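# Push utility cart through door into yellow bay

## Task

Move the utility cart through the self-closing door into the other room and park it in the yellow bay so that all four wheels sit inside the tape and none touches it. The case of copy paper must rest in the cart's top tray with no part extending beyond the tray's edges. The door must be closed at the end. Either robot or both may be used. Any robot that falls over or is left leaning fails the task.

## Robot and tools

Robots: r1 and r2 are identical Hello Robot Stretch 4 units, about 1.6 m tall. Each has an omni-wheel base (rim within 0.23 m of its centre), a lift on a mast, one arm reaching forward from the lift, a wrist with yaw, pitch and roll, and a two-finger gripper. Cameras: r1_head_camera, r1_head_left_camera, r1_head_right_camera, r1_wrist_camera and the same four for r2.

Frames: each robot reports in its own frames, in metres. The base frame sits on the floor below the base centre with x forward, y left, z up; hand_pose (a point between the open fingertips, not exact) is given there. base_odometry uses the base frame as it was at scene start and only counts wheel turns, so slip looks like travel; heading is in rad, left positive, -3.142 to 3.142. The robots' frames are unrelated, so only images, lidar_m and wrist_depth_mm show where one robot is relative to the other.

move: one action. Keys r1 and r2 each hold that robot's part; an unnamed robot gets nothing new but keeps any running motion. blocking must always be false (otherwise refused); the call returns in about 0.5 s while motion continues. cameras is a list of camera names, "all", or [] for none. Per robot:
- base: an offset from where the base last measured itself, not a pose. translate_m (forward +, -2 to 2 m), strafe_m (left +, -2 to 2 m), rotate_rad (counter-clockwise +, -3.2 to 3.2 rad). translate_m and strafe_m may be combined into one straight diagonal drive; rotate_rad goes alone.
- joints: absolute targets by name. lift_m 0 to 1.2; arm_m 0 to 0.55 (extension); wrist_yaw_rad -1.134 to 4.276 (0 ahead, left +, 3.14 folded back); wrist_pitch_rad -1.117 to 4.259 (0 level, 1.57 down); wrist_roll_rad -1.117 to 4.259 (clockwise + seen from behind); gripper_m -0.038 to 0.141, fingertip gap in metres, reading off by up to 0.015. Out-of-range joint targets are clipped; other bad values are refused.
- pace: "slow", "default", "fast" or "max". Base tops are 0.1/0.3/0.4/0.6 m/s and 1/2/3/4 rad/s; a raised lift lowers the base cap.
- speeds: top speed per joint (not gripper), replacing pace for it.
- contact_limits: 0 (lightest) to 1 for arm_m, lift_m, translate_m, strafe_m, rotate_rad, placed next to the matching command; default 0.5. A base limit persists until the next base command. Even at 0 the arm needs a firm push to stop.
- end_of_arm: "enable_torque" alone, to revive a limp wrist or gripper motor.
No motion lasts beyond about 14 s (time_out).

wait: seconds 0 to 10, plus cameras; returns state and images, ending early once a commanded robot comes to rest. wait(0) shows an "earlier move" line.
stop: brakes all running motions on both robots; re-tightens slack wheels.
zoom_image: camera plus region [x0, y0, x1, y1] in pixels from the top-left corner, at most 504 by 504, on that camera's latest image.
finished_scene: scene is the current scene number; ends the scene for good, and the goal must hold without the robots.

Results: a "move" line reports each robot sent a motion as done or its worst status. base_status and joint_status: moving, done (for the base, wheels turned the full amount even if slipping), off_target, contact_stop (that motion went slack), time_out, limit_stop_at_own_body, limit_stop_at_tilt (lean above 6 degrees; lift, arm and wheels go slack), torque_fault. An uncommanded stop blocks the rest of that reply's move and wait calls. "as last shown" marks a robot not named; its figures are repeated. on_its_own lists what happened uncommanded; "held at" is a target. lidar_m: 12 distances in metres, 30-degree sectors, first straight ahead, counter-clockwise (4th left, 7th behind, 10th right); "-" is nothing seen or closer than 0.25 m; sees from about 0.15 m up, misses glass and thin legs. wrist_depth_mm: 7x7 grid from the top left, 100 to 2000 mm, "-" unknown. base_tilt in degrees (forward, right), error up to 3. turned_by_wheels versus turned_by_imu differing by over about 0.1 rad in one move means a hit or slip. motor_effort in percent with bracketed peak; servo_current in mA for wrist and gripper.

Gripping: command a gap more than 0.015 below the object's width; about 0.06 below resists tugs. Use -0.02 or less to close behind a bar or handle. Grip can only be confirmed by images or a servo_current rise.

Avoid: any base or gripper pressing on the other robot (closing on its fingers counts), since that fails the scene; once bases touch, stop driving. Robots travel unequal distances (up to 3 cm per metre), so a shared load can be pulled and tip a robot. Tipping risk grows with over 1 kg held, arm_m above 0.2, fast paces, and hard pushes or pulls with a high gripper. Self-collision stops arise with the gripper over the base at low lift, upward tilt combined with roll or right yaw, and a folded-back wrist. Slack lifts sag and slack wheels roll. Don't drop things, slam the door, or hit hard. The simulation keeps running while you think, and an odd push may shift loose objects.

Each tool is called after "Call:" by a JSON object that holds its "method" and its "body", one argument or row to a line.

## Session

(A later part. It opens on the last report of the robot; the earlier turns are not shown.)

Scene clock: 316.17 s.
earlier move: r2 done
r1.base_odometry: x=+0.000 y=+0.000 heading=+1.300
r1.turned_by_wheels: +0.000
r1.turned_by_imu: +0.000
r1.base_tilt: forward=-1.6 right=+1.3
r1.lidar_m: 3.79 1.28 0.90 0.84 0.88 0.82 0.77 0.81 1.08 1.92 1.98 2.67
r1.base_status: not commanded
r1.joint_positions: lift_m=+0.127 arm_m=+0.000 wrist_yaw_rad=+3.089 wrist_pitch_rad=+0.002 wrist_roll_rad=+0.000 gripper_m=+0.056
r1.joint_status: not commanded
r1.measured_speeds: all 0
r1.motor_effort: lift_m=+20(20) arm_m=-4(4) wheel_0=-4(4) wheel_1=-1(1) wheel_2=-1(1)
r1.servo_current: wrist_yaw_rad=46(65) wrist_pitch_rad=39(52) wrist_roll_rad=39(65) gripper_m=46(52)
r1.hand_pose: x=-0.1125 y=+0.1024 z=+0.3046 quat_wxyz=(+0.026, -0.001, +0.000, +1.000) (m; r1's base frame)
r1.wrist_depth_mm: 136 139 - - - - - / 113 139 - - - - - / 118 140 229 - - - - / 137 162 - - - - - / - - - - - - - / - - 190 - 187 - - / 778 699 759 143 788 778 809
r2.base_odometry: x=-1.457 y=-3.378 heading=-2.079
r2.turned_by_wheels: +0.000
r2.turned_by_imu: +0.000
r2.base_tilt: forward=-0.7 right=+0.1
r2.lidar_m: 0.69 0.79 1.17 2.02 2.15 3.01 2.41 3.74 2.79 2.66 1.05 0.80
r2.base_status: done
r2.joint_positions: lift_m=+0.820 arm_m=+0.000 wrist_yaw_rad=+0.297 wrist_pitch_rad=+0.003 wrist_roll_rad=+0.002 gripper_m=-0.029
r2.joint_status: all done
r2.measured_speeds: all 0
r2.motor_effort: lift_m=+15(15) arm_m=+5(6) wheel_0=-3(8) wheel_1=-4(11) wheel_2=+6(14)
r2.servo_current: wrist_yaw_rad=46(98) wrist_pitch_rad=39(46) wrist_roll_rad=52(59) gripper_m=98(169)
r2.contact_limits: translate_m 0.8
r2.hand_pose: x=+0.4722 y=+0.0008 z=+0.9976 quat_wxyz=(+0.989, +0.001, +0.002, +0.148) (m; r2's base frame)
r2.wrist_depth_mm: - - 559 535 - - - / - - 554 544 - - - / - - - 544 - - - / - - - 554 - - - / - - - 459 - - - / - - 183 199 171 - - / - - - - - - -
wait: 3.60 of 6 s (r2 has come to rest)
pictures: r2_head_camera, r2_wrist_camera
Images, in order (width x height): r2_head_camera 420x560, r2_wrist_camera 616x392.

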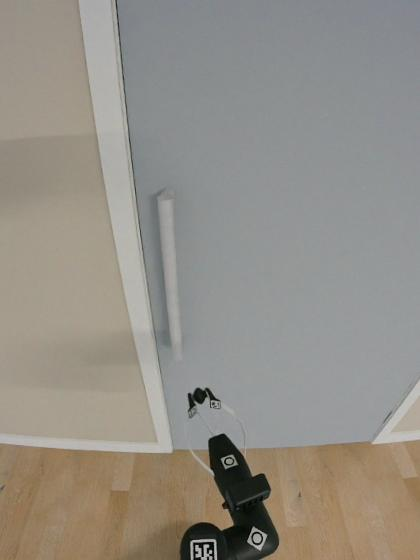

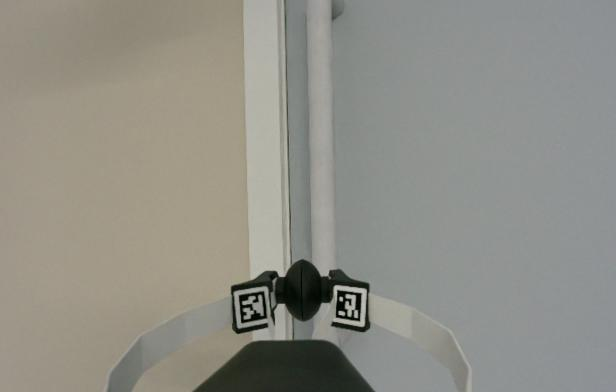

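Call:
{"method": "move", "body": {
  "blocking": false,
  "r2": {"base":{"translate_m":0.06,"strafe_m":0.147},"joints":{"wrist_yaw_rad":0,"gripper_m":0.1}},
  "cameras": []
}}

Call:
{"method": "wait", "body": {
  "seconds": 2,
  "cameras": []
}}

Call:
{"method": "wait", "body": {
  "seconds": 1,
  "cameras": []
}}

Call:
{"method": "move", "body": {
  "blocking": false,
  "r2": {"base":{"translate_m":0.228},"pace":"slow","contact_limits":{"translate_m":0.1}},
  "cameras": []
}}

Call:
{"method": "wait", "body": {
  "seconds": 5,
  "cameras": ["r2_head_camera","r2_wrist_camera"]
}}

Scene clock: 327.37 s.
move: r2 moving
r1: as last shown
r1.lidar_m: 3.79 1.24 0.89 0.83 0.86 0.81 0.78 0.80 1.12 1.91 1.99 2.69
r1.servo_current: wrist_yaw_rad=46(65) wrist_pitch_rad=33(46) wrist_roll_rad=52(59) gripper_m=39(46)
r1.wrist_depth_mm: 136 138 - - - - - / 113 139 - - - - - / 117 140 229 - - - - / 137 162 - - - - - / - - - - - - - / - - 190 - 187 - - / 798 715 759 143 798 768 809
r2.base_odometry: x=-1.437 y=-3.402 heading=-2.080
r2.turned_by_wheels: +0.000
r2.turned_by_imu: +0.000
r2.base_tilt: forward=-0.7 right=+0.1
r2.lidar_m: 0.69 0.81 1.15 1.99 2.12 2.96 2.46 3.83 2.85 2.61 1.04 0.77
r2.base_status: translate_m moving; strafe_m moving
r2.joint_positions: lift_m=+0.820 arm_m=+0.000 wrist_yaw_rad=+0.004 wrist_pitch_rad=+0.003 wrist_roll_rad=+0.002 gripper_m=-0.003
r2.joint_status: wrist_yaw_rad moving; gripper_m moving
r2.measured_speeds: translate_m=+0.046 strafe_m=+0.112 rotate_rad=+0.003 lift_m=+0.000 arm_m=+0.000 wrist_yaw_rad=-0.056 wrist_pitch_rad=+0.000 wrist_roll_rad=+0.000
r2.motor_effort: lift_m=+15(15) arm_m=+5(5) wheel_0=-8(10) wheel_1=+10(11) wheel_2=-7(8)
r2.servo_current: wrist_yaw_rad=65(124) wrist_pitch_rad=33(46) wrist_roll_rad=33(59) gripper_m=78(85)
r2.hand_pose: x=+0.4596 y=-0.0863 z=+0.9976 quat_wxyz=(+1.000, +0.001, +0.001, +0.002) (m; r2's base frame)
r2.wrist_depth_mm: - 517 449 - - - - / - 521 452 - - - - / - 525 452 - - - - / - 530 459 - - - - / - 530 477 - - - - / - 539 186 192 175 - - / - 132 - - - - -
pictures: none
No camera images: "cameras" was empty.

Scene clock: 328.87 s.
earlier move: r2 done
r1.base_odometry: x=+0.000 y=+0.000 heading=+1.300
r1.turned_by_wheels: +0.000
r1.turned_by_imu: +0.000
r1.base_tilt: forward=-1.6 right=+1.2
r1.lidar_m: 3.78 1.28 0.87 0.84 0.86 0.81 0.77 0.80 1.10 1.92 2.00 2.69
r1.base_status: not commanded
r1.joint_positions: lift_m=+0.127 arm_m=+0.000 wrist_yaw_rad=+3.089 wrist_pitch_rad=+0.002 wrist_roll_rad=+0.000 gripper_m=+0.056
r1.joint_status: not commanded
r1.measured_speeds: all 0
r1.motor_effort: lift_m=+20(20) arm_m=-4(4) wheel_0=-3(4) wheel_1=-1(2) wheel_2=-1(1)
r1.servo_current: wrist_yaw_rad=46(65) wrist_pitch_rad=46(52) wrist_roll_rad=59(65) gripper_m=39(46)
r1.hand_pose: x=-0.1125 y=+0.1024 z=+0.3046 quat_wxyz=(+0.026, -0.001, +0.000, +1.000) (m; r1's base frame)
r1.wrist_depth_mm: 136 139 - - - - - / 113 139 - - - - - / 118 140 229 - - - - / 137 162 - - - - - / - - - - - - - / - - 190 - 187 - - / 778 707 750 143 788 768 809
r2.base_odometry: x=-1.358 y=-3.502 heading=-2.080
r2.turned_by_wheels: +0.000
r2.turned_by_imu: +0.000
r2.base_tilt: forward=-0.7 right=+0.1
r2.lidar_m: 0.63 0.74 1.05 1.87 1.99 2.82 2.47 3.96 2.96 2.45 1.00 0.73
r2.base_status: done
r2.joint_positions: lift_m=+0.820 arm_m=+0.000 wrist_yaw_rad=+0.003 wrist_pitch_rad=+0.003 wrist_roll_rad=+0.002 gripper_m=+0.100
r2.joint_status: all done
r2.measured_speeds: all 0
r2.motor_effort: lift_m=+15(15) arm_m=+5(5) wheel_0=-4(13) wheel_1=+3(12) wheel_2=-6(8)
r2.servo_current: wrist_yaw_rad=52(124) wrist_pitch_rad=46(46) wrist_roll_rad=46(59) gripper_m=46(111)
r2.hand_pose: x=+0.4595 y=-0.0866 z=+0.9976 quat_wxyz=(+1.000, +0.001, +0.001, +0.001) (m; r2's base frame)
r2.wrist_depth_mm: - - 469 397 - - - / - - 473 397 - - - / - - 477 399 - - - / - - 477 402 - - - / - - 480 407 - - - / - - 195 404 185 - - / - - - - - - -
wait: 1.50 of 2 s (r2 has come to rest)
pictures: none
No camera images: "cameras" was empty.

Scene clock: 329.87 s.
r1.base_odometry: x=+0.000 y=+0.000 heading=+1.300
r1.turned_by_wheels: +0.000
r1.turned_by_imu: +0.000
r1.base_tilt: forward=-1.6 right=+1.3
r1.lidar_m: 3.80 1.27 0.88 0.84 0.87 0.83 0.78 0.80 1.11 1.91 1.99 2.66
r1.base_status: not commanded
r1.joint_positions: lift_m=+0.127 arm_m=+0.000 wrist_yaw_rad=+3.089 wrist_pitch_rad=+0.002 wrist_roll_rad=+0.000 gripper_m=+0.056
r1.joint_status: not commanded
r1.measured_speeds: all 0
r1.motor_effort: lift_m=+20(20) arm_m=-4(4) wheel_0=-4(4) wheel_1=-1(2) wheel_2=-1(1)
r1.servo_current: wrist_yaw_rad=33(65) wrist_pitch_rad=39(52) wrist_roll_rad=39(65) gripper_m=39(46)
r1.hand_pose: x=-0.1125 y=+0.1024 z=+0.3046 quat_wxyz=(+0.026, -0.001, +0.000, +1.000) (m; r1's base frame)
r1.wrist_depth_mm: 136 139 - - - - - / 113 139 - - - - - / 118 140 229 - - - - / 137 162 - - - - - / - - - - - - - / - - 191 - 187 - - / 788 707 750 143 798 768 820
r2.base_odometry: x=-1.358 y=-3.502 heading=-2.080
r2.turned_by_wheels: +0.000
r2.turned_by_imu: +0.000
r2.base_tilt: forward=-0.7 right=+0.1
r2.lidar_m: 0.63 0.76 1.07 1.86 1.98 2.81 2.49 3.95 2.96 2.49 0.97 0.74
r2.base_status: done
r2.joint_positions: lift_m=+0.820 arm_m=+0.000 wrist_yaw_rad=+0.003 wrist_pitch_rad=+0.003 wrist_roll_rad=+0.002 gripper_m=+0.100
r2.joint_status: all done
r2.measured_speeds: all 0
r2.motor_effort: lift_m=+15(15) arm_m=+5(5) wheel_0=-3(13) wheel_1=+3(12) wheel_2=-6(8)
r2.servo_current: wrist_yaw_rad=39(124) wrist_pitch_rad=39(46) wrist_roll_rad=52(59) gripper_m=46(111)
r2.hand_pose: x=+0.4595 y=-0.0866 z=+0.9976 quat_wxyz=(+1.000, +0.001, +0.001, +0.001) (m; r2's base frame)
r2.wrist_depth_mm: - - 469 397 - - - / - - 473 397 - - - / - - 473 402 - - - / - - 477 404 - - - / - - 484 404 - - - / - - 195 404 185 - - / - - - - - - -
wait: 1.00 s; at rest by 0.27 s
pictures: none
No camera images: "cameras" was empty.

Scene clock: 330.37 s.
move: r2 moving
r1: as last shown
r1.lidar_m: 3.77 1.26 0.88 0.85 0.85 0.83 0.75 0.81 1.09 1.92 2.00 2.70
r1.motor_effort: lift_m=+20(20) arm_m=-4(4) wheel_0=-3(4) wheel_1=-1(1) wheel_2=-1(1)
r1.servo_current: wrist_yaw_rad=52(59) wrist_pitch_rad=39(52) wrist_roll_rad=59(59) gripper_m=46(46)
r1.wrist_depth_mm: 137 139 - - - - - / 113 139 - - - - - / 118 139 229 - - - - / 137 161 - - - - - / - - - - - - - / - - 191 - 187 - - / 788 715 750 143 798 768 820
r2.base_odometry: x=-1.364 y=-3.513 heading=-2.080
r2.turned_by_wheels: +0.000
r2.turned_by_imu: +0.000
r2.base_tilt: forward=-0.7 right=+0.0
r2.lidar_m: 0.63 0.72 1.04 1.87 1.98 2.80 2.52 3.95 2.94 2.43 0.98 0.74
r2.base_status: translate_m moving
r2.joint_positions: lift_m=+0.820 arm_m=+0.000 wrist_yaw_rad=+0.003 wrist_pitch_rad=+0.003 wrist_roll_rad=+0.002 gripper_m=+0.100
r2.joint_status: not commanded
r2.measured_speeds: translate_m=+0.048 strafe_m=+0.001 rotate_rad=-0.002 lift_m=+0.000 arm_m=+0.000 wrist_yaw_rad=+0.000 wrist_pitch_rad=+0.000 wrist_roll_rad=+0.000
r2.motor_effort: lift_m=+15(15) arm_m=+5(6) wheel_0=+5(6) wheel_1=+5(7) wheel_2=-8(11)
r2.servo_current: wrist_yaw_rad=46(59) wrist_pitch_rad=33(46) wrist_roll_rad=52(59) gripper_m=46(59)
r2.contact_limits: translate_m 0.1
r2.hand_pose: x=+0.4595 y=-0.0866 z=+0.9976 quat_wxyz=(+1.000, +0.001, +0.001, +0.001) (m; r2's base frame)
r2.wrist_depth_mm: - 477 455 384 - - - / - 484 459 387 - - - / - 480 466 389 - - - / - - 469 392 - - - / - - 469 392 - - - / - - 196 394 185 - - / - - - - - - -
pictures: none
No camera images: "cameras" was empty.

Scene clock: 333.43 s.
earlier move: r2 done
r1.base_odometry: x=+0.000 y=+0.000 heading=+1.300
r1.turned_by_wheels: +0.000
r1.turned_by_imu: +0.000
r1.base_tilt: forward=-1.6 right=+1.3
r1.lidar_m: 3.79 1.25 0.88 0.84 0.87 0.83 0.77 0.81 1.11 1.92 2.00 2.64
r1.base_status: not commanded
r1.joint_positions: lift_m=+0.127 arm_m=+0.000 wrist_yaw_rad=+3.089 wrist_pitch_rad=+0.002 wrist_roll_rad=+0.000 gripper_m=+0.056
r1.joint_status: not commanded
r1.measured_speeds: all 0
r1.motor_effort: lift_m=+20(20) arm_m=-4(4) wheel_0=-3(5) wheel_1=-1(2) wheel_2=-1(1)
r1.servo_current: wrist_yaw_rad=52(65) wrist_pitch_rad=46(52) wrist_roll_rad=52(72) gripper_m=46(46)
r1.hand_pose: x=-0.1125 y=+0.1024 z=+0.3046 quat_wxyz=(+0.026, -0.001, +0.000, +1.000) (m; r1's base frame)
r1.wrist_depth_mm: 136 138 - - - - - / 113 139 - - - - - / 117 139 229 - - - - / 137 162 - - - - - / - - - - - - - / - - 190 - 187 - - / 788 707 768 143 798 768 809
r2.base_odometry: x=-1.469 y=-3.701 heading=-2.080
r2.turned_by_wheels: +0.000
r2.turned_by_imu: +0.001
r2.base_tilt: forward=-0.7 right=+0.1
r2.lidar_m: 0.42 0.50 0.74 1.87 1.97 2.83 - 3.97 2.94 1.72 0.68 0.49
r2.base_status: done
r2.joint_positions: lift_m=+0.820 arm_m=+0.000 wrist_yaw_rad=+0.003 wrist_pitch_rad=+0.003 wrist_roll_rad=+0.002 gripper_m=+0.100
r2.joint_status: not commanded
r2.measured_speeds: all 0
r2.motor_effort: lift_m=+15(15) arm_m=+5(6) wheel_0=+6(10) wheel_1=+4(8) wheel_2=-5(11)
r2.servo_current: wrist_yaw_rad=39(59) wrist_pitch_rad=46(46) wrist_roll_rad=59(65) gripper_m=52(59)
r2.contact_limits: translate_m 0.1
r2.hand_pose: x=+0.4595 y=-0.0866 z=+0.9976 quat_wxyz=(+1.000, +0.001, +0.001, +0.001) (m; r2's base frame)
r2.wrist_depth_mm: 264 248 255 173 248 243 240 / 267 248 257 181 249 244 240 / 268 251 258 176 250 246 243 / 271 250 260 177 251 247 243 / 272 254 260 179 253 249 245 / 273 254 204 179 196 250 247 / 276 257 265 - 255 251 248
wait: 3.07 of 5 s (r2 has come to rest)
pictures: r2_head_camera, r2_wrist_camera
Images, in order (width x height): r2_head_camera 420x560, r2_wrist_camera 616x392.

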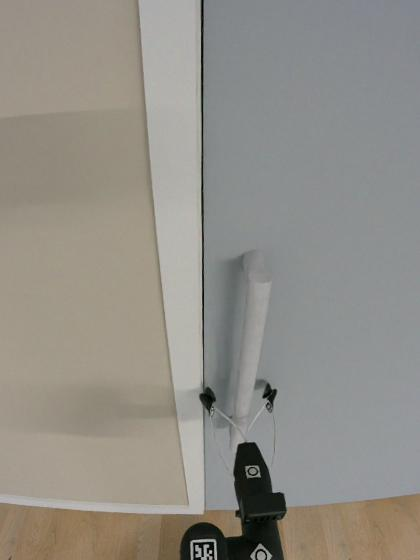

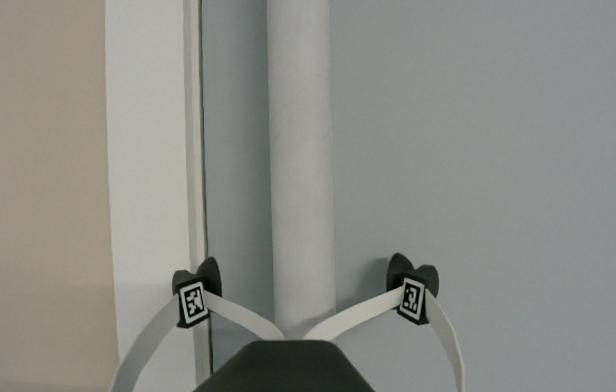

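Call:
{"method": "move", "body": {
  "blocking": false,
  "r2": {"base":{"translate_m":0.03},"pace":"slow","contact_limits":{"translate_m":0.1}},
  "cameras": []
}}

Call:
{"method": "wait", "body": {
  "seconds": 2,
  "cameras": ["r2_wrist_camera"]
}}

Call:
{"method": "move", "body": {
  "blocking": false,
  "r2": {"joints":{"gripper_m":-0.03}},
  "cameras": []
}}

Call:
{"method": "wait", "body": {
  "seconds": 3,
  "cameras": ["r2_wrist_camera","r2_head_camera"]
}}

Call:
{"method": "zoom_image", "body": {
  "camera": "r2_head_camera",
  "region": [160, 340, 310, 480]
}}

Scene clock: 341.30 s.
move: r2 moving
r1: as last shown
r1.lidar_m: 3.79 1.26 0.89 0.84 0.87 0.82 0.76 0.81 1.11 1.92 1.99 2.67
r1.motor_effort: lift_m=+20(20) arm_m=-4(4) wheel_0=-4(4) wheel_1=-1(1) wheel_2=-1(1)
r1.servo_current: wrist_yaw_rad=39(65) wrist_pitch_rad=39(46) wrist_roll_rad=39(59) gripper_m=39(46)
r1.wrist_depth_mm: 137 138 - - - - - / 113 139 - - - - - / 118 140 229 - - - - / 137 162 - - - - - / - - - - - - - / - - 190 - 187 - - / 798 715 759 143 798 778 820
r2.base_odometry: x=-1.475 y=-3.711 heading=-2.080
r2.turned_by_wheels: +0.000
r2.turned_by_imu: +0.000
r2.base_tilt: forward=-0.7 right=+0.1
r2.lidar_m: 0.41 0.48 0.73 1.86 1.98 2.79 - 3.95 2.96 1.66 0.67 0.48
r2.base_status: translate_m moving
r2.joint_positions: lift_m=+0.820 arm_m=+0.000 wrist_yaw_rad=+0.001 wrist_pitch_rad=+0.003 wrist_roll_rad=+0.002 gripper_m=+0.100
r2.joint_status: not commanded
r2.measured_speeds: translate_m=+0.047 strafe_m=+0.000 rotate_rad=-0.003 lift_m=+0.000 arm_m=+0.000 wrist_yaw_rad=-0.037 wrist_pitch_rad=+0.000 wrist_roll_rad=+0.000
r2.motor_effort: lift_m=+15(15) arm_m=+5(6) wheel_0=+1(10) wheel_1=+6(7) wheel_2=-12(12)
r2.servo_current: wrist_yaw_rad=46(52) wrist_pitch_rad=46(52) wrist_roll_rad=39(52) gripper_m=46(59)
r2.contact_limits: translate_m 0.1
r2.hand_pose: x=+0.4593 y=-0.0871 z=+0.9976 quat_wxyz=(+1.000, +0.001, +0.001, +0.001) (m; r2's base frame)
r2.wrist_depth_mm: 254 236 247 164 237 235 231 / 255 238 247 167 239 237 233 / 256 239 249 166 241 238 235 / 258 241 251 170 243 238 236 / 260 243 251 168 245 239 238 / 263 244 199 168 215 240 239 / 264 247 256 - 247 242 240
pictures: none
No camera images: "cameras" was empty.

Scene clock: 342.30 s.
earlier move: r2 contact_stop
r1.base_odometry: x=+0.000 y=+0.000 heading=+1.300
r1.turned_by_wheels: +0.000
r1.turned_by_imu: +0.000
r1.base_tilt: forward=-1.6 right=+1.3
r1.lidar_m: 3.76 1.28 0.87 0.83 0.88 0.83 0.77 0.78 1.12 1.92 1.98 2.68
r1.base_status: not commanded
r1.joint_positions: lift_m=+0.127 arm_m=+0.000 wrist_yaw_rad=+3.089 wrist_pitch_rad=+0.002 wrist_roll_rad=+0.000 gripper_m=+0.056
r1.joint_status: not commanded
r1.measured_speeds: all 0
r1.motor_effort: lift_m=+20(20) arm_m=-4(4) wheel_0=-3(4) wheel_1=-1(1) wheel_2=-1(1)
r1.servo_current: wrist_yaw_rad=52(65) wrist_pitch_rad=33(52) wrist_roll_rad=46(59) gripper_m=39(52)
r1.hand_pose: x=-0.1125 y=+0.1024 z=+0.3046 quat_wxyz=(+0.026, -0.001, +0.000, +1.000) (m; r1's base frame)
r1.wrist_depth_mm: 137 138 - - - - - / 113 139 - - - - - / 118 140 229 - - - - / 137 161 - - - - - / - - - - - - - / - - 190 - 187 - - / 788 707 750 143 788 778 809
r2.base_odometry: x=-1.475 y=-3.714 heading=-2.112
r2.turned_by_wheels: -0.032
r2.turned_by_imu: -0.013
r2.base_tilt: forward=-0.6 right=+0.1
r2.lidar_m: 0.38 0.48 0.71 1.84 1.94 2.73 - 4.01 2.97 1.71 0.65 0.48
r2.base_status: translate_m contact_stop (by the wheels' count: +0.015 of +0.030)
r2.joint_positions: lift_m=+0.820 arm_m=+0.000 wrist_yaw_rad=-0.003 wrist_pitch_rad=+0.003 wrist_roll_rad=+0.002 gripper_m=+0.100
r2.joint_status: not commanded
r2.measured_speeds: all 0
r2.on_its_own: the wheels are slack since a contact_stop
r2.motor_effort: lift_m=+15(15) arm_m=+5(6) wheel_0=+1(10) wheel_1=+0(7) wheel_2=+0(19)
r2.servo_current: wrist_yaw_rad=39(65) wrist_pitch_rad=46(52) wrist_roll_rad=46(52) gripper_m=52(59)
r2.contact_limits: translate_m 0.1
r2.hand_pose: x=+0.4589 y=-0.0883 z=+0.9976 quat_wxyz=(+1.000, +0.001, +0.001, -0.001) (m; r2's base frame)
r2.wrist_depth_mm: 251 235 247 163 240 236 234 / 253 236 248 167 241 237 235 / 254 237 250 166 244 239 236 / 257 238 249 170 244 241 238 / 257 241 251 168 245 242 239 / 259 241 200 169 197 242 240 / 262 244 255 - 248 244 243
wait: 1.00 of 2 s (r2 has come to rest)
pictures: r2_wrist_camera
Images, in order (width x height): r2_wrist_camera 616x392.

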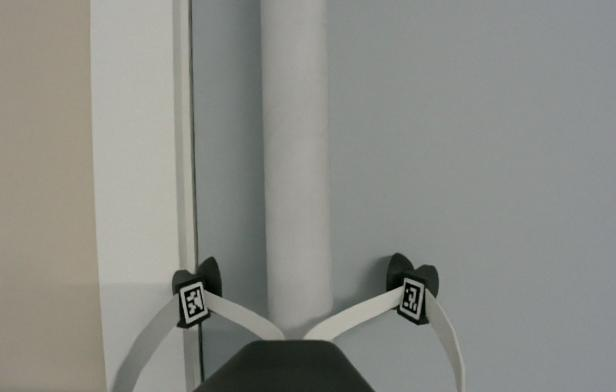

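not run: a stop that you did not command came earlier in this reply.

not run: a stop that you did not command came earlier in this reply.

This scene's latest camera images include none from r2_head_camera. They are from: r2_wrist_camera. r2_head_camera's image comes with the result of a call that names it in "cameras".

Call:
{"method": "move", "body": {
  "blocking": false,
  "r2": {"joints":{"gripper_m":-0.038}},
  "cameras": []
}}

Call:
{"method": "wait", "body": {
  "seconds": 3,
  "cameras": ["r2_wrist_camera","r2_head_camera"]
}}

Call:
{"method": "zoom_image", "body": {
  "camera": "r2_head_camera",
  "region": [160, 340, 310, 480]
}}

Scene clock: 347.80 s.
move: r2 moving
r1: as last shown
r1.lidar_m: 3.81 1.26 0.87 0.83 0.88 0.82 0.77 0.80 1.09 1.93 1.99 2.69
r1.servo_current: wrist_yaw_rad=39(72) wrist_pitch_rad=46(46) wrist_roll_rad=52(59) gripper_m=39(46)
r1.wrist_depth_mm: 136 138 - - - - - / 113 139 - - - - - / 118 140 229 - - - - / 137 161 - - - - - / - - - - - - - / - - 190 - 187 - - / 809 707 759 143 798 778 820
r2.base_odometry: x=-1.475 y=-3.714 heading=-2.112
r2.turned_by_wheels: +0.000
r2.turned_by_imu: +0.001
r2.base_tilt: forward=-0.7 right=+0.1
r2.lidar_m: 0.39 0.50 0.71 1.86 1.93 2.73 - 4.01 2.97 1.70 0.66 0.48
r2.base_status: not commanded
r2.joint_positions: lift_m=+0.820 arm_m=+0.000 wrist_yaw_rad=-0.003 wrist_pitch_rad=+0.003 wrist_roll_rad=+0.002 gripper_m=+0.083
r2.joint_status: gripper_m moving
r2.measured_speeds: all 0
r2.on_its_own: the wheels are slack since a contact_stop
r2.motor_effort: lift_m=+15(15) arm_m=+5(5) wheel_0=+0(1) wheel_1=+0(0) wheel_2=+0(0)
r2.servo_current: wrist_yaw_rad=52(52) wrist_pitch_rad=46(46) wrist_roll_rad=39(59) gripper_m=111(111)
r2.contact_limits: translate_m 0.1
r2.hand_pose: x=+0.4589 y=-0.0883 z=+0.9976 quat_wxyz=(+1.000, +0.001, +0.001, -0.001) (m; r2's base frame)
r2.wrist_depth_mm: 251 235 245 164 240 237 234 / 252 236 248 167 241 238 236 / 253 237 248 166 242 239 237 / 255 239 249 170 244 241 238 / 256 241 251 168 246 242 239 / 259 243 198 168 191 244 241 / 260 243 254 - 248 245 243
pictures: none
No camera images: "cameras" was empty.

Scene clock: 349.37 s.
earlier move: r2 done
r1.base_odometry: x=+0.000 y=+0.000 heading=+1.300
r1.turned_by_wheels: +0.000
r1.turned_by_imu: +0.000
r1.base_tilt: forward=-1.6 right=+1.3
r1.lidar_m: 3.82 1.26 0.89 0.83 0.88 0.83 0.78 0.79 1.10 1.94 1.99 2.67
r1.base_status: not commanded
r1.joint_positions: lift_m=+0.127 arm_m=+0.000 wrist_yaw_rad=+3.089 wrist_pitch_rad=+0.002 wrist_roll_rad=+0.000 gripper_m=+0.056
r1.joint_status: not commanded
r1.measured_speeds: all 0
r1.motor_effort: lift_m=+20(20) arm_m=-4(4) wheel_0=-3(4) wheel_1=-1(1) wheel_2=-1(1)
r1.servo_current: wrist_yaw_rad=46(72) wrist_pitch_rad=39(52) wrist_roll_rad=46(72) gripper_m=46(46)
r1.hand_pose: x=-0.1125 y=+0.1024 z=+0.3046 quat_wxyz=(+0.026, -0.001, +0.000, +1.000) (m; r1's base frame)
r1.wrist_depth_mm: 136 138 - - - - - / 113 139 - - - - - / 118 140 230 - - - - / 137 162 - - - - - / - - - - - - - / - - 190 - 188 - - / 788 707 750 143 778 778 809
r2.base_odometry: x=-1.475 y=-3.715 heading=-2.108
r2.turned_by_wheels: +0.003
r2.turned_by_imu: +0.003
r2.base_tilt: forward=-0.6 right=+0.1
r2.lidar_m: 0.40 0.50 0.71 1.87 1.99 2.75 - 4.01 2.99 1.70 0.65 0.48
r2.base_status: not commanded
r2.joint_positions: lift_m=+0.820 arm_m=+0.000 wrist_yaw_rad=+0.001 wrist_pitch_rad=+0.003 wrist_roll_rad=+0.002 gripper_m=-0.036
r2.joint_status: all done
r2.measured_speeds: all 0
r2.on_its_own: the wheels are slack since a contact_stop
r2.motor_effort: lift_m=+15(15) arm_m=-4(5) wheel_0=+0(1) wheel_1=+0(0) wheel_2=+0(1)
r2.servo_current: wrist_yaw_rad=39(59) wrist_pitch_rad=46(46) wrist_roll_rad=59(59) gripper_m=137(241)
r2.contact_limits: translate_m 0.1
r2.hand_pose: x=+0.4594 y=-0.0872 z=+0.9976 quat_wxyz=(+1.000, +0.001, +0.001, +0.000) (m; r2's base frame)
r2.wrist_depth_mm: 250 234 243 161 236 232 229 / 252 235 243 162 236 234 230 / 252 236 247 163 239 235 232 / 254 237 247 164 241 236 234 / 257 238 249 166 240 237 235 / 258 240 183 166 179 239 236 / 260 243 251 - 243 239 238
wait: 1.57 of 3 s (r2 has come to rest)
pictures: r2_head_camera, r2_wrist_camera
Images, in order (width x height): r2_head_camera 420x560, r2_wrist_camera 616x392.

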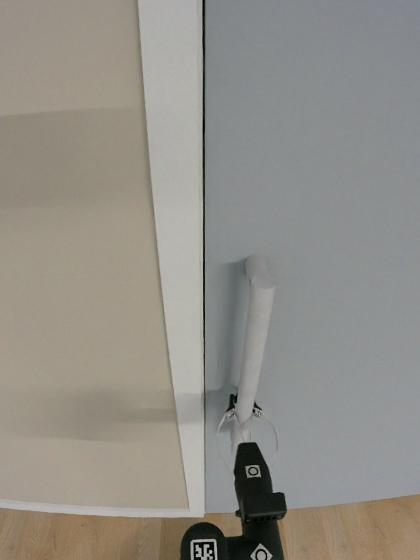

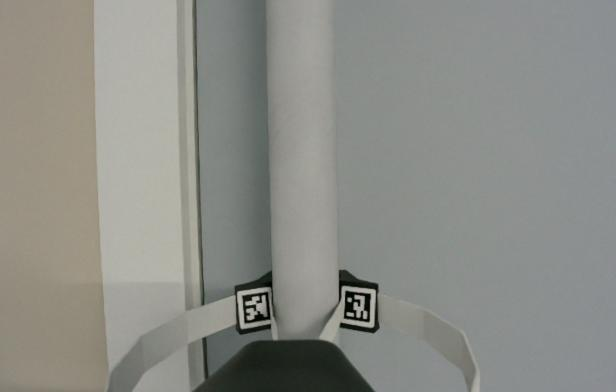

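Scaled by 3.360 from the camera's 420x560 image, which has a finer 1200x1600 frame.

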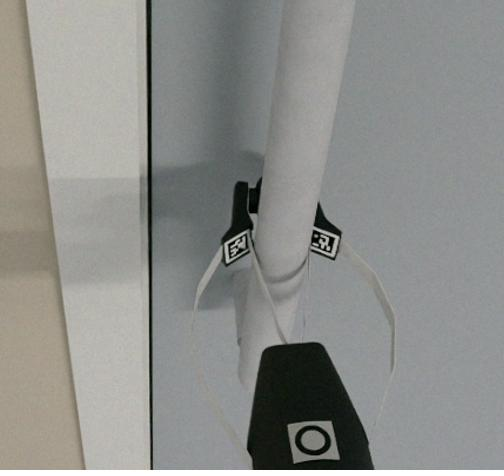

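Call:
{"method": "move", "body": {
  "blocking": false,
  "r2": {"base":{"translate_m":-0.256,"strafe_m":-0.142},"joints":{"wrist_yaw_rad":0.3},"pace":"slow","speeds":{"wrist_yaw_rad":0.11},"contact_limits":{"translate_m":0.8}},
  "cameras": []
}}

Call:
{"method": "wait", "body": {
  "seconds": 6,
  "cameras": ["r2_head_camera","r2_wrist_camera"]
}}

Scene clock: 355.27 s.
move: r2 moving
r1: as last shown
r1.lidar_m: 3.79 1.25 0.87 0.83 0.88 0.82 0.75 0.83 1.12 1.92 1.99 2.68
r1.servo_current: wrist_yaw_rad=52(59) wrist_pitch_rad=39(46) wrist_roll_rad=39(59) gripper_m=46(46)
r1.wrist_depth_mm: 136 138 - - - - - / 113 139 - - - - - / 118 140 229 - - - - / 137 162 - - - - - / - - - - - - - / - - 190 - 187 - - / 788 707 759 143 798 778 809
r2.base_odometry: x=-1.475 y=-3.701 heading=-2.108
r2.turned_by_wheels: +0.000
r2.turned_by_imu: +0.000
r2.base_tilt: forward=-0.6 right=+0.1
r2.lidar_m: 0.41 0.51 0.72 1.86 1.97 2.75 - 3.99 2.98 1.77 0.69 0.50
r2.base_status: translate_m moving; strafe_m moving
r2.joint_positions: lift_m=+0.820 arm_m=+0.000 wrist_yaw_rad=+0.045 wrist_pitch_rad=+0.003 wrist_roll_rad=+0.002 gripper_m=-0.036
r2.joint_status: wrist_yaw_rad moving
r2.measured_speeds: translate_m=-0.048 strafe_m=-0.028 rotate_rad=-0.002 lift_m=+0.000 arm_m=+0.000 wrist_yaw_rad=+0.108 wrist_pitch_rad=+0.000 wrist_roll_rad=+0.000
r2.motor_effort: lift_m=+15(15) arm_m=-4(4) wheel_0=-9(9) wheel_1=-10(12) wheel_2=+17(18)
r2.servo_current: wrist_yaw_rad=85(85) wrist_pitch_rad=39(46) wrist_roll_rad=59(59) gripper_m=137(137)
r2.contact_limits: translate_m 0.8
r2.hand_pose: x=+0.4629 y=-0.0745 z=+0.9976 quat_wxyz=(+1.000, +0.001, +0.001, +0.022) (m; r2's base frame)
r2.wrist_depth_mm: 265 246 246 160 235 230 227 / 266 246 246 161 236 230 226 / 267 248 248 164 237 231 228 / 271 249 248 163 238 234 229 / 272 252 250 165 241 235 231 / 273 253 185 166 179 236 232 / 276 268 254 - 243 235 235
pictures: none
No camera images: "cameras" was empty.

Scene clock: 358.87 s.
earlier move: r2 done
r1.base_odometry: x=+0.000 y=+0.000 heading=+1.300
r1.turned_by_wheels: +0.000
r1.turned_by_imu: +0.000
r1.base_tilt: forward=-1.6 right=+1.2
r1.lidar_m: 3.80 1.28 0.89 0.82 0.88 0.80 0.77 0.80 1.11 1.91 1.96 2.68
r1.base_status: not commanded
r1.joint_positions: lift_m=+0.127 arm_m=+0.000 wrist_yaw_rad=+3.089 wrist_pitch_rad=+0.002 wrist_roll_rad=+0.000 gripper_m=+0.056
r1.joint_status: not commanded
r1.measured_speeds: all 0
r1.motor_effort: lift_m=+20(20) arm_m=-4(4) wheel_0=-3(4) wheel_1=-1(1) wheel_2=-1(1)
r1.servo_current: wrist_yaw_rad=39(72) wrist_pitch_rad=39(52) wrist_roll_rad=46(72) gripper_m=39(52)
r1.hand_pose: x=-0.1125 y=+0.1024 z=+0.3046 quat_wxyz=(+0.026, -0.001, +0.000, +1.000) (m; r1's base frame)
r1.wrist_depth_mm: 136 139 - - - - - / 113 139 - - - - - / 117 140 229 - - - - / 137 162 - - - - - / - - - - - - - / - - 190 - 187 - - / 798 715 759 143 788 768 820
r2.base_odometry: x=-1.466 y=-3.423 heading=-2.107
r2.turned_by_wheels: +0.002
r2.turned_by_imu: +0.004
r2.base_tilt: forward=-0.7 right=+0.1
r2.lidar_m: 0.40 0.76 1.08 2.02 2.12 2.98 2.49 3.78 2.81 2.57 0.91 0.54
r2.base_status: done
r2.joint_positions: lift_m=+0.820 arm_m=+0.000 wrist_yaw_rad=+0.315 wrist_pitch_rad=+0.003 wrist_roll_rad=+0.002 gripper_m=-0.036
r2.joint_status: all done
r2.measured_speeds: all 0
r2.motor_effort: lift_m=+15(15) arm_m=-4(4) wheel_0=+6(13) wheel_1=-6(13) wheel_2=+20(22)
r2.servo_current: wrist_yaw_rad=85(117) wrist_pitch_rad=39(46) wrist_roll_rad=52(59) gripper_m=130(137)
r2.contact_limits: translate_m 0.8
r2.hand_pose: x=+0.4722 y=+0.0063 z=+0.9976 quat_wxyz=(+0.988, +0.001, +0.002, +0.157) (m; r2's base frame)
r2.wrist_depth_mm: - - 246 165 229 224 216 / - - 248 166 231 224 217 / - - 251 166 234 225 219 / - - 251 166 235 228 220 / - - 254 167 236 227 223 / - - 180 167 180 229 223 / - - - - 237 227 224
wait: 3.60 of 6 s (r2 has come to rest)
pictures: r2_head_camera, r2_wrist_camera
Images, in order (width x height): r2_head_camera 420x560, r2_wrist_camera 616x392.

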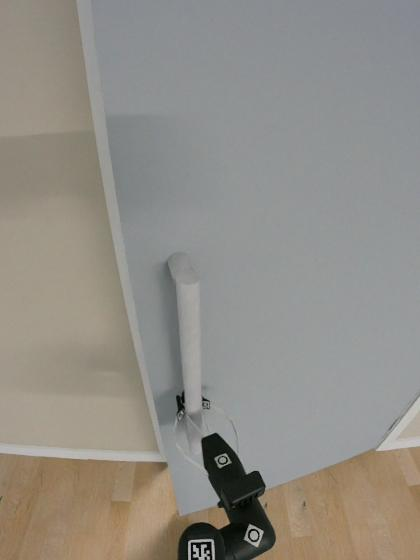

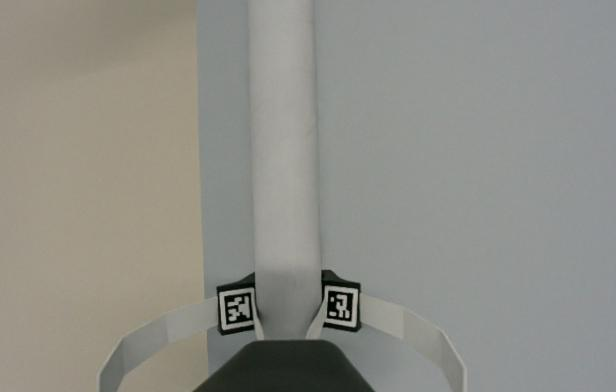

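Call:
{"method": "move", "body": {
  "blocking": false,
  "r2": {"base":{"translate_m":-0.203,"strafe_m":-0.211},"joints":{"wrist_yaw_rad":0.6},"pace":"slow","speeds":{"wrist_yaw_rad":0.11},"contact_limits":{"translate_m":0.8}},
  "cameras": []
}}

Call:
{"method": "wait", "body": {
  "seconds": 6,
  "cameras": ["r2_wrist_camera"]
}}

Call:
{"method": "move", "body": {
  "blocking": false,
  "r2": {"base":{"translate_m":-0.131,"strafe_m":-0.261},"joints":{"wrist_yaw_rad":0.9},"pace":"slow","speeds":{"wrist_yaw_rad":0.11},"contact_limits":{"translate_m":0.8}},
  "cameras": []
}}

Call:
{"method": "wait", "body": {
  "seconds": 6,
  "cameras": ["r2_head_camera","r2_head_left_camera","r2_wrist_camera"]
}}

Scene clock: 368.47 s.
move: r2 moving
r1: as last shown
r1.base_tilt: forward=-1.6 right=+1.3
r1.lidar_m: 3.78 1.26 0.88 0.83 0.88 0.82 0.77 0.81 1.09 1.91 1.99 2.66
r1.motor_effort: lift_m=+20(20) arm_m=-4(4) wheel_0=-4(4) wheel_1=-1(1) wheel_2=-1(1)
r1.servo_current: wrist_yaw_rad=46(59) wrist_pitch_rad=46(52) wrist_roll_rad=39(59) gripper_m=39(46)
r1.wrist_depth_mm: 136 139 - - - - - / 113 139 - - - - - / 118 139 229 - - - - / 137 161 - - - - - / - - - - - - - / - - 190 - 188 - - / 798 715 759 143 788 778 809
r2.base_odometry: x=-1.470 y=-3.411 heading=-2.105
r2.turned_by_wheels: +0.002
r2.turned_by_imu: +0.002
r2.base_tilt: forward=-0.6 right=+0.0
r2.lidar_m: 0.38 0.77 1.09 2.00 2.15 2.98 2.45 3.76 2.79 2.56 0.92 0.54
r2.base_status: translate_m moving; strafe_m moving
r2.joint_positions: lift_m=+0.820 arm_m=+0.000 wrist_yaw_rad=+0.358 wrist_pitch_rad=+0.003 wrist_roll_rad=+0.002 gripper_m=-0.036
r2.joint_status: wrist_yaw_rad moving
r2.measured_speeds: translate_m=-0.035 strafe_m=-0.036 rotate_rad=-0.002 lift_m=+0.000 arm_m=+0.000 wrist_yaw_rad=+0.107 wrist_pitch_rad=+0.000 wrist_roll_rad=+0.000
r2.motor_effort: lift_m=+15(15) arm_m=-4(4) wheel_0=+10(14) wheel_1=-10(12) wheel_2=+22(25)
r2.servo_current: wrist_yaw_rad=137(137) wrist_pitch_rad=39(46) wrist_roll_rad=52(59) gripper_m=130(137)
r2.contact_limits: translate_m 0.8
r2.hand_pose: x=+0.4717 y=+0.0192 z=+0.9976 quat_wxyz=(+0.984, +0.001, +0.002, +0.178) (m; r2's base frame)
r2.wrist_depth_mm: - - 248 163 229 220 213 / - - 250 163 230 221 214 / - - 253 164 232 223 216 / - - 253 165 234 224 217 / - - 254 166 236 224 219 / - - 182 166 179 225 220 / - - - - 236 225 221
pictures: none
No camera images: "cameras" was empty.

Scene clock: 373.00 s.
earlier move: r2 done
r1.base_odometry: x=+0.000 y=+0.000 heading=+1.300
r1.turned_by_wheels: +0.000
r1.turned_by_imu: +0.000
r1.base_tilt: forward=-1.6 right=+1.3
r1.lidar_m: 3.81 1.27 0.89 0.82 0.88 0.81 0.77 0.83 1.10 1.92 2.00 2.70
r1.base_status: not commanded
r1.joint_positions: lift_m=+0.127 arm_m=+0.000 wrist_yaw_rad=+3.089 wrist_pitch_rad=+0.002 wrist_roll_rad=+0.000 gripper_m=+0.056
r1.joint_status: not commanded
r1.measured_speeds: all 0
r1.motor_effort: lift_m=+20(20) arm_m=-4(4) wheel_0=-3(4) wheel_1=-1(1) wheel_2=-1(1)
r1.servo_current: wrist_yaw_rad=20(78) wrist_pitch_rad=46(52) wrist_roll_rad=39(78) gripper_m=46(46)
r1.hand_pose: x=-0.1125 y=+0.1024 z=+0.3046 quat_wxyz=(+0.026, -0.001, +0.000, +1.000) (m; r1's base frame)
r1.wrist_depth_mm: 136 138 - - - - - / 113 139 - - - - - / 118 140 229 - - - - / 137 162 - - - - - / - - - - - - - / - - 190 - 187 - - / 788 715 759 143 778 788 809
r2.base_odometry: x=-1.545 y=-3.141 heading=-2.105
r2.turned_by_wheels: +0.000
r2.turned_by_imu: +0.164
r2.base_tilt: forward=-0.6 right=+0.0
r2.lidar_m: 0.39 0.48 1.56 2.22 2.50 2.35 2.32 3.07 2.52 1.96 0.97 0.56
r2.base_status: done
r2.joint_positions: lift_m=+0.820 arm_m=+0.000 wrist_yaw_rad=+0.620 wrist_pitch_rad=+0.003 wrist_roll_rad=+0.002 gripper_m=-0.037
r2.joint_status: all done
r2.measured_speeds: all 0
r2.motor_effort: lift_m=+15(15) arm_m=-3(4) wheel_0=+11(23) wheel_1=-1(12) wheel_2=+12(25)
r2.servo_current: wrist_yaw_rad=104(156) wrist_pitch_rad=39(46) wrist_roll_rad=52(65) gripper_m=111(143)
r2.contact_limits: translate_m 0.8
r2.hand_pose: x=+0.4565 y=+0.0963 z=+0.9976 quat_wxyz=(+0.952, +0.000, +0.002, +0.305) (m; r2's base frame)
r2.wrist_depth_mm: - - - 165 218 198 186 / - - 263 162 220 200 187 / - - - 166 220 202 188 / - - 265 166 222 202 189 / - - - 167 224 204 - / - - 179 167 180 205 191 / - 157 - - 224 200 191
wait: 4.53 of 6 s (r2 has come to rest)
pictures: r2_wrist_camera
Images, in order (width x height): r2_wrist_camera 616x392.

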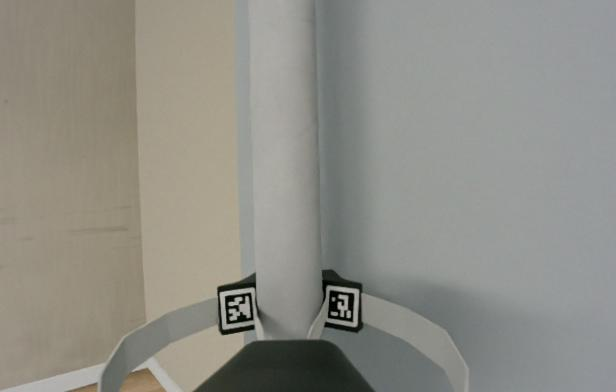

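Scene clock: 373.50 s.
move: r2 moving
r1: as last shown
r1.lidar_m: 3.80 1.22 0.89 0.80 0.88 0.82 0.76 0.79 1.08 1.93 1.98 2.69
r1.motor_effort: lift_m=+20(20) arm_m=-4(4) wheel_0=-4(4) wheel_1=-1(1) wheel_2=-1(1)
r1.servo_current: wrist_yaw_rad=59(65) wrist_pitch_rad=39(46) wrist_roll_rad=46(72) gripper_m=39(46)
r1.wrist_depth_mm: 136 139 - - - - - / 113 139 - - - - - / 118 139 230 - - - - / 137 162 - - - - - / - - - - - - - / - - 190 - 187 - - / 778 699 741 143 788 788 798
r2.base_odometry: x=-1.551 y=-3.131 heading=-2.103
r2.turned_by_wheels: +0.002
r2.turned_by_imu: +0.003
r2.base_tilt: forward=-0.6 right=+0.1
r2.lidar_m: 0.41 0.48 1.57 2.25 2.52 2.37 2.40 3.01 2.51 1.94 0.97 0.55
r2.base_status: translate_m moving; strafe_m moving
r2.joint_positions: lift_m=+0.820 arm_m=+0.000 wrist_yaw_rad=+0.658 wrist_pitch_rad=+0.003 wrist_roll_rad=+0.002 gripper_m=-0.037
r2.joint_status: wrist_yaw_rad moving
r2.measured_speeds: translate_m=-0.022 strafe_m=-0.043 rotate_rad=+0.000 lift_m=+0.000 arm_m=+0.000 wrist_yaw_rad=+0.113 wrist_pitch_rad=+0.000 wrist_roll_rad=+0.000
r2.motor_effort: lift_m=+15(15) arm_m=-4(4) wheel_0=+16(18) wheel_1=-10(11) wheel_2=+19(21)
r2.servo_current: wrist_yaw_rad=46(117) wrist_pitch_rad=46(46) wrist_roll_rad=52(52) gripper_m=117(117)
r2.contact_limits: translate_m 0.8
r2.hand_pose: x=+0.4525 y=+0.1073 z=+0.9976 quat_wxyz=(+0.946, +0.000, +0.002, +0.323) (m; r2's base frame)
r2.wrist_depth_mm: - - - 164 217 197 - / - - 266 164 219 198 184 / - - 268 164 220 199 186 / - - 176 165 221 201 187 / - - - 166 224 203 186 / - - 182 167 179 202 189 / - - - - 224 198 189
pictures: none
No camera images: "cameras" was empty.

Scene clock: 377.63 s.
earlier move: r2 done
r1.base_odometry: x=+0.000 y=+0.000 heading=+1.300
r1.turned_by_wheels: +0.000
r1.turned_by_imu: +0.000
r1.base_tilt: forward=-1.6 right=+1.2
r1.lidar_m: 3.78 1.27 0.89 0.83 0.86 0.79 0.77 0.81 1.11 1.92 1.99 2.70
r1.base_status: not commanded
r1.joint_positions: lift_m=+0.127 arm_m=+0.000 wrist_yaw_rad=+3.089 wrist_pitch_rad=+0.002 wrist_roll_rad=+0.000 gripper_m=+0.056
r1.joint_status: not commanded
r1.measured_speeds: all 0
r1.motor_effort: lift_m=+20(20) arm_m=-4(4) wheel_0=-3(4) wheel_1=-1(1) wheel_2=-1(1)
r1.servo_current: wrist_yaw_rad=26(65) wrist_pitch_rad=46(52) wrist_roll_rad=39(72) gripper_m=39(52)
r1.hand_pose: x=-0.1125 y=+0.1024 z=+0.3046 quat_wxyz=(+0.026, -0.001, +0.000, +1.000) (m; r1's base frame)
r1.wrist_depth_mm: 136 138 - - - - - / 113 139 - - - - - / 118 139 229 - - - - / 137 161 - - - - - / - - - - - - - / - - 190 - 188 - - / 798 715 768 143 798 778 809
r2.base_odometry: x=-1.703 y=-2.897 heading=-2.104
r2.turned_by_wheels: -0.001
r2.turned_by_imu: +0.458
r2.base_tilt: forward=-0.6 right=+0.0
r2.lidar_m: 0.40 0.38 2.45 2.70 2.46 2.59 2.91 2.34 1.87 0.90 0.53 0.40
r2.base_status: done
r2.joint_positions: lift_m=+0.820 arm_m=+0.000 wrist_yaw_rad=+0.911 wrist_pitch_rad=+0.003 wrist_roll_rad=+0.002 gripper_m=-0.037
r2.joint_status: all done
r2.measured_speeds: all 0
r2.motor_effort: lift_m=+17(17) arm_m=-3(4) wheel_0=+7(28) wheel_1=-6(15) wheel_2=+12(25)
r2.servo_current: wrist_yaw_rad=65(117) wrist_pitch_rad=33(52) wrist_roll_rad=52(59) gripper_m=117(124)
r2.contact_limits: translate_m 0.8
r2.hand_pose: x=+0.4168 y=+0.1743 z=+0.9975 quat_wxyz=(+0.898, +0.000, +0.002, +0.440) (m; r2's base frame)
r2.wrist_depth_mm: - - - 161 220 160 - / - - - 163 213 162 - / - - - 164 227 163 141 / - - - 165 229 170 142 / - - - 167 230 164 - / - - 184 167 179 165 - / - - - - 213 - -
wait: 4.13 of 6 s (r2 has come to rest)
pictures: r2_head_camera, r2_head_left_camera, r2_wrist_camera
Images, in order (width x height): r2_head_camera 420x560, r2_head_left_camera 420x672, r2_wrist_camera 616x392.

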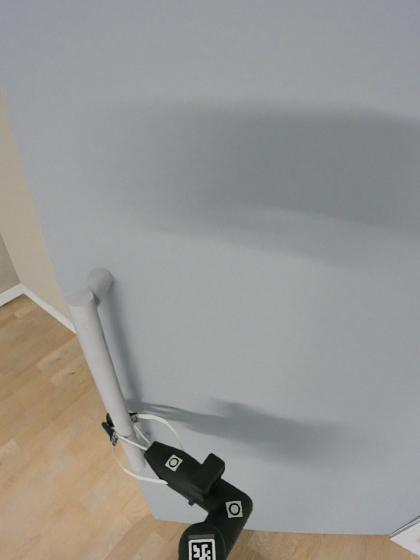

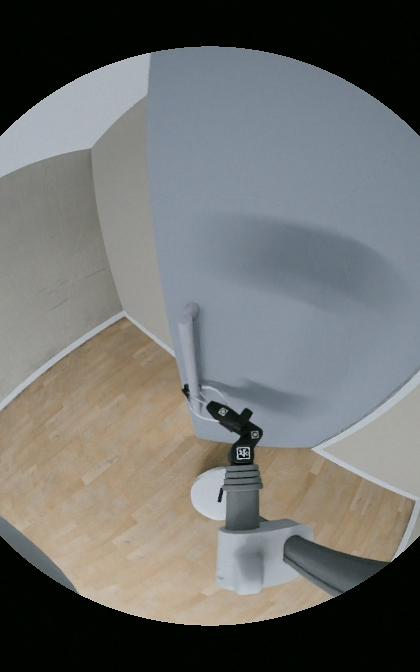

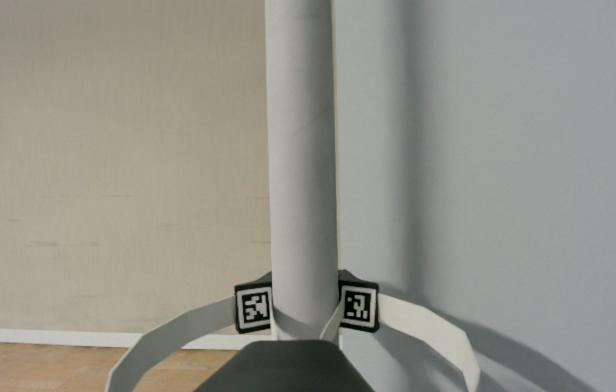

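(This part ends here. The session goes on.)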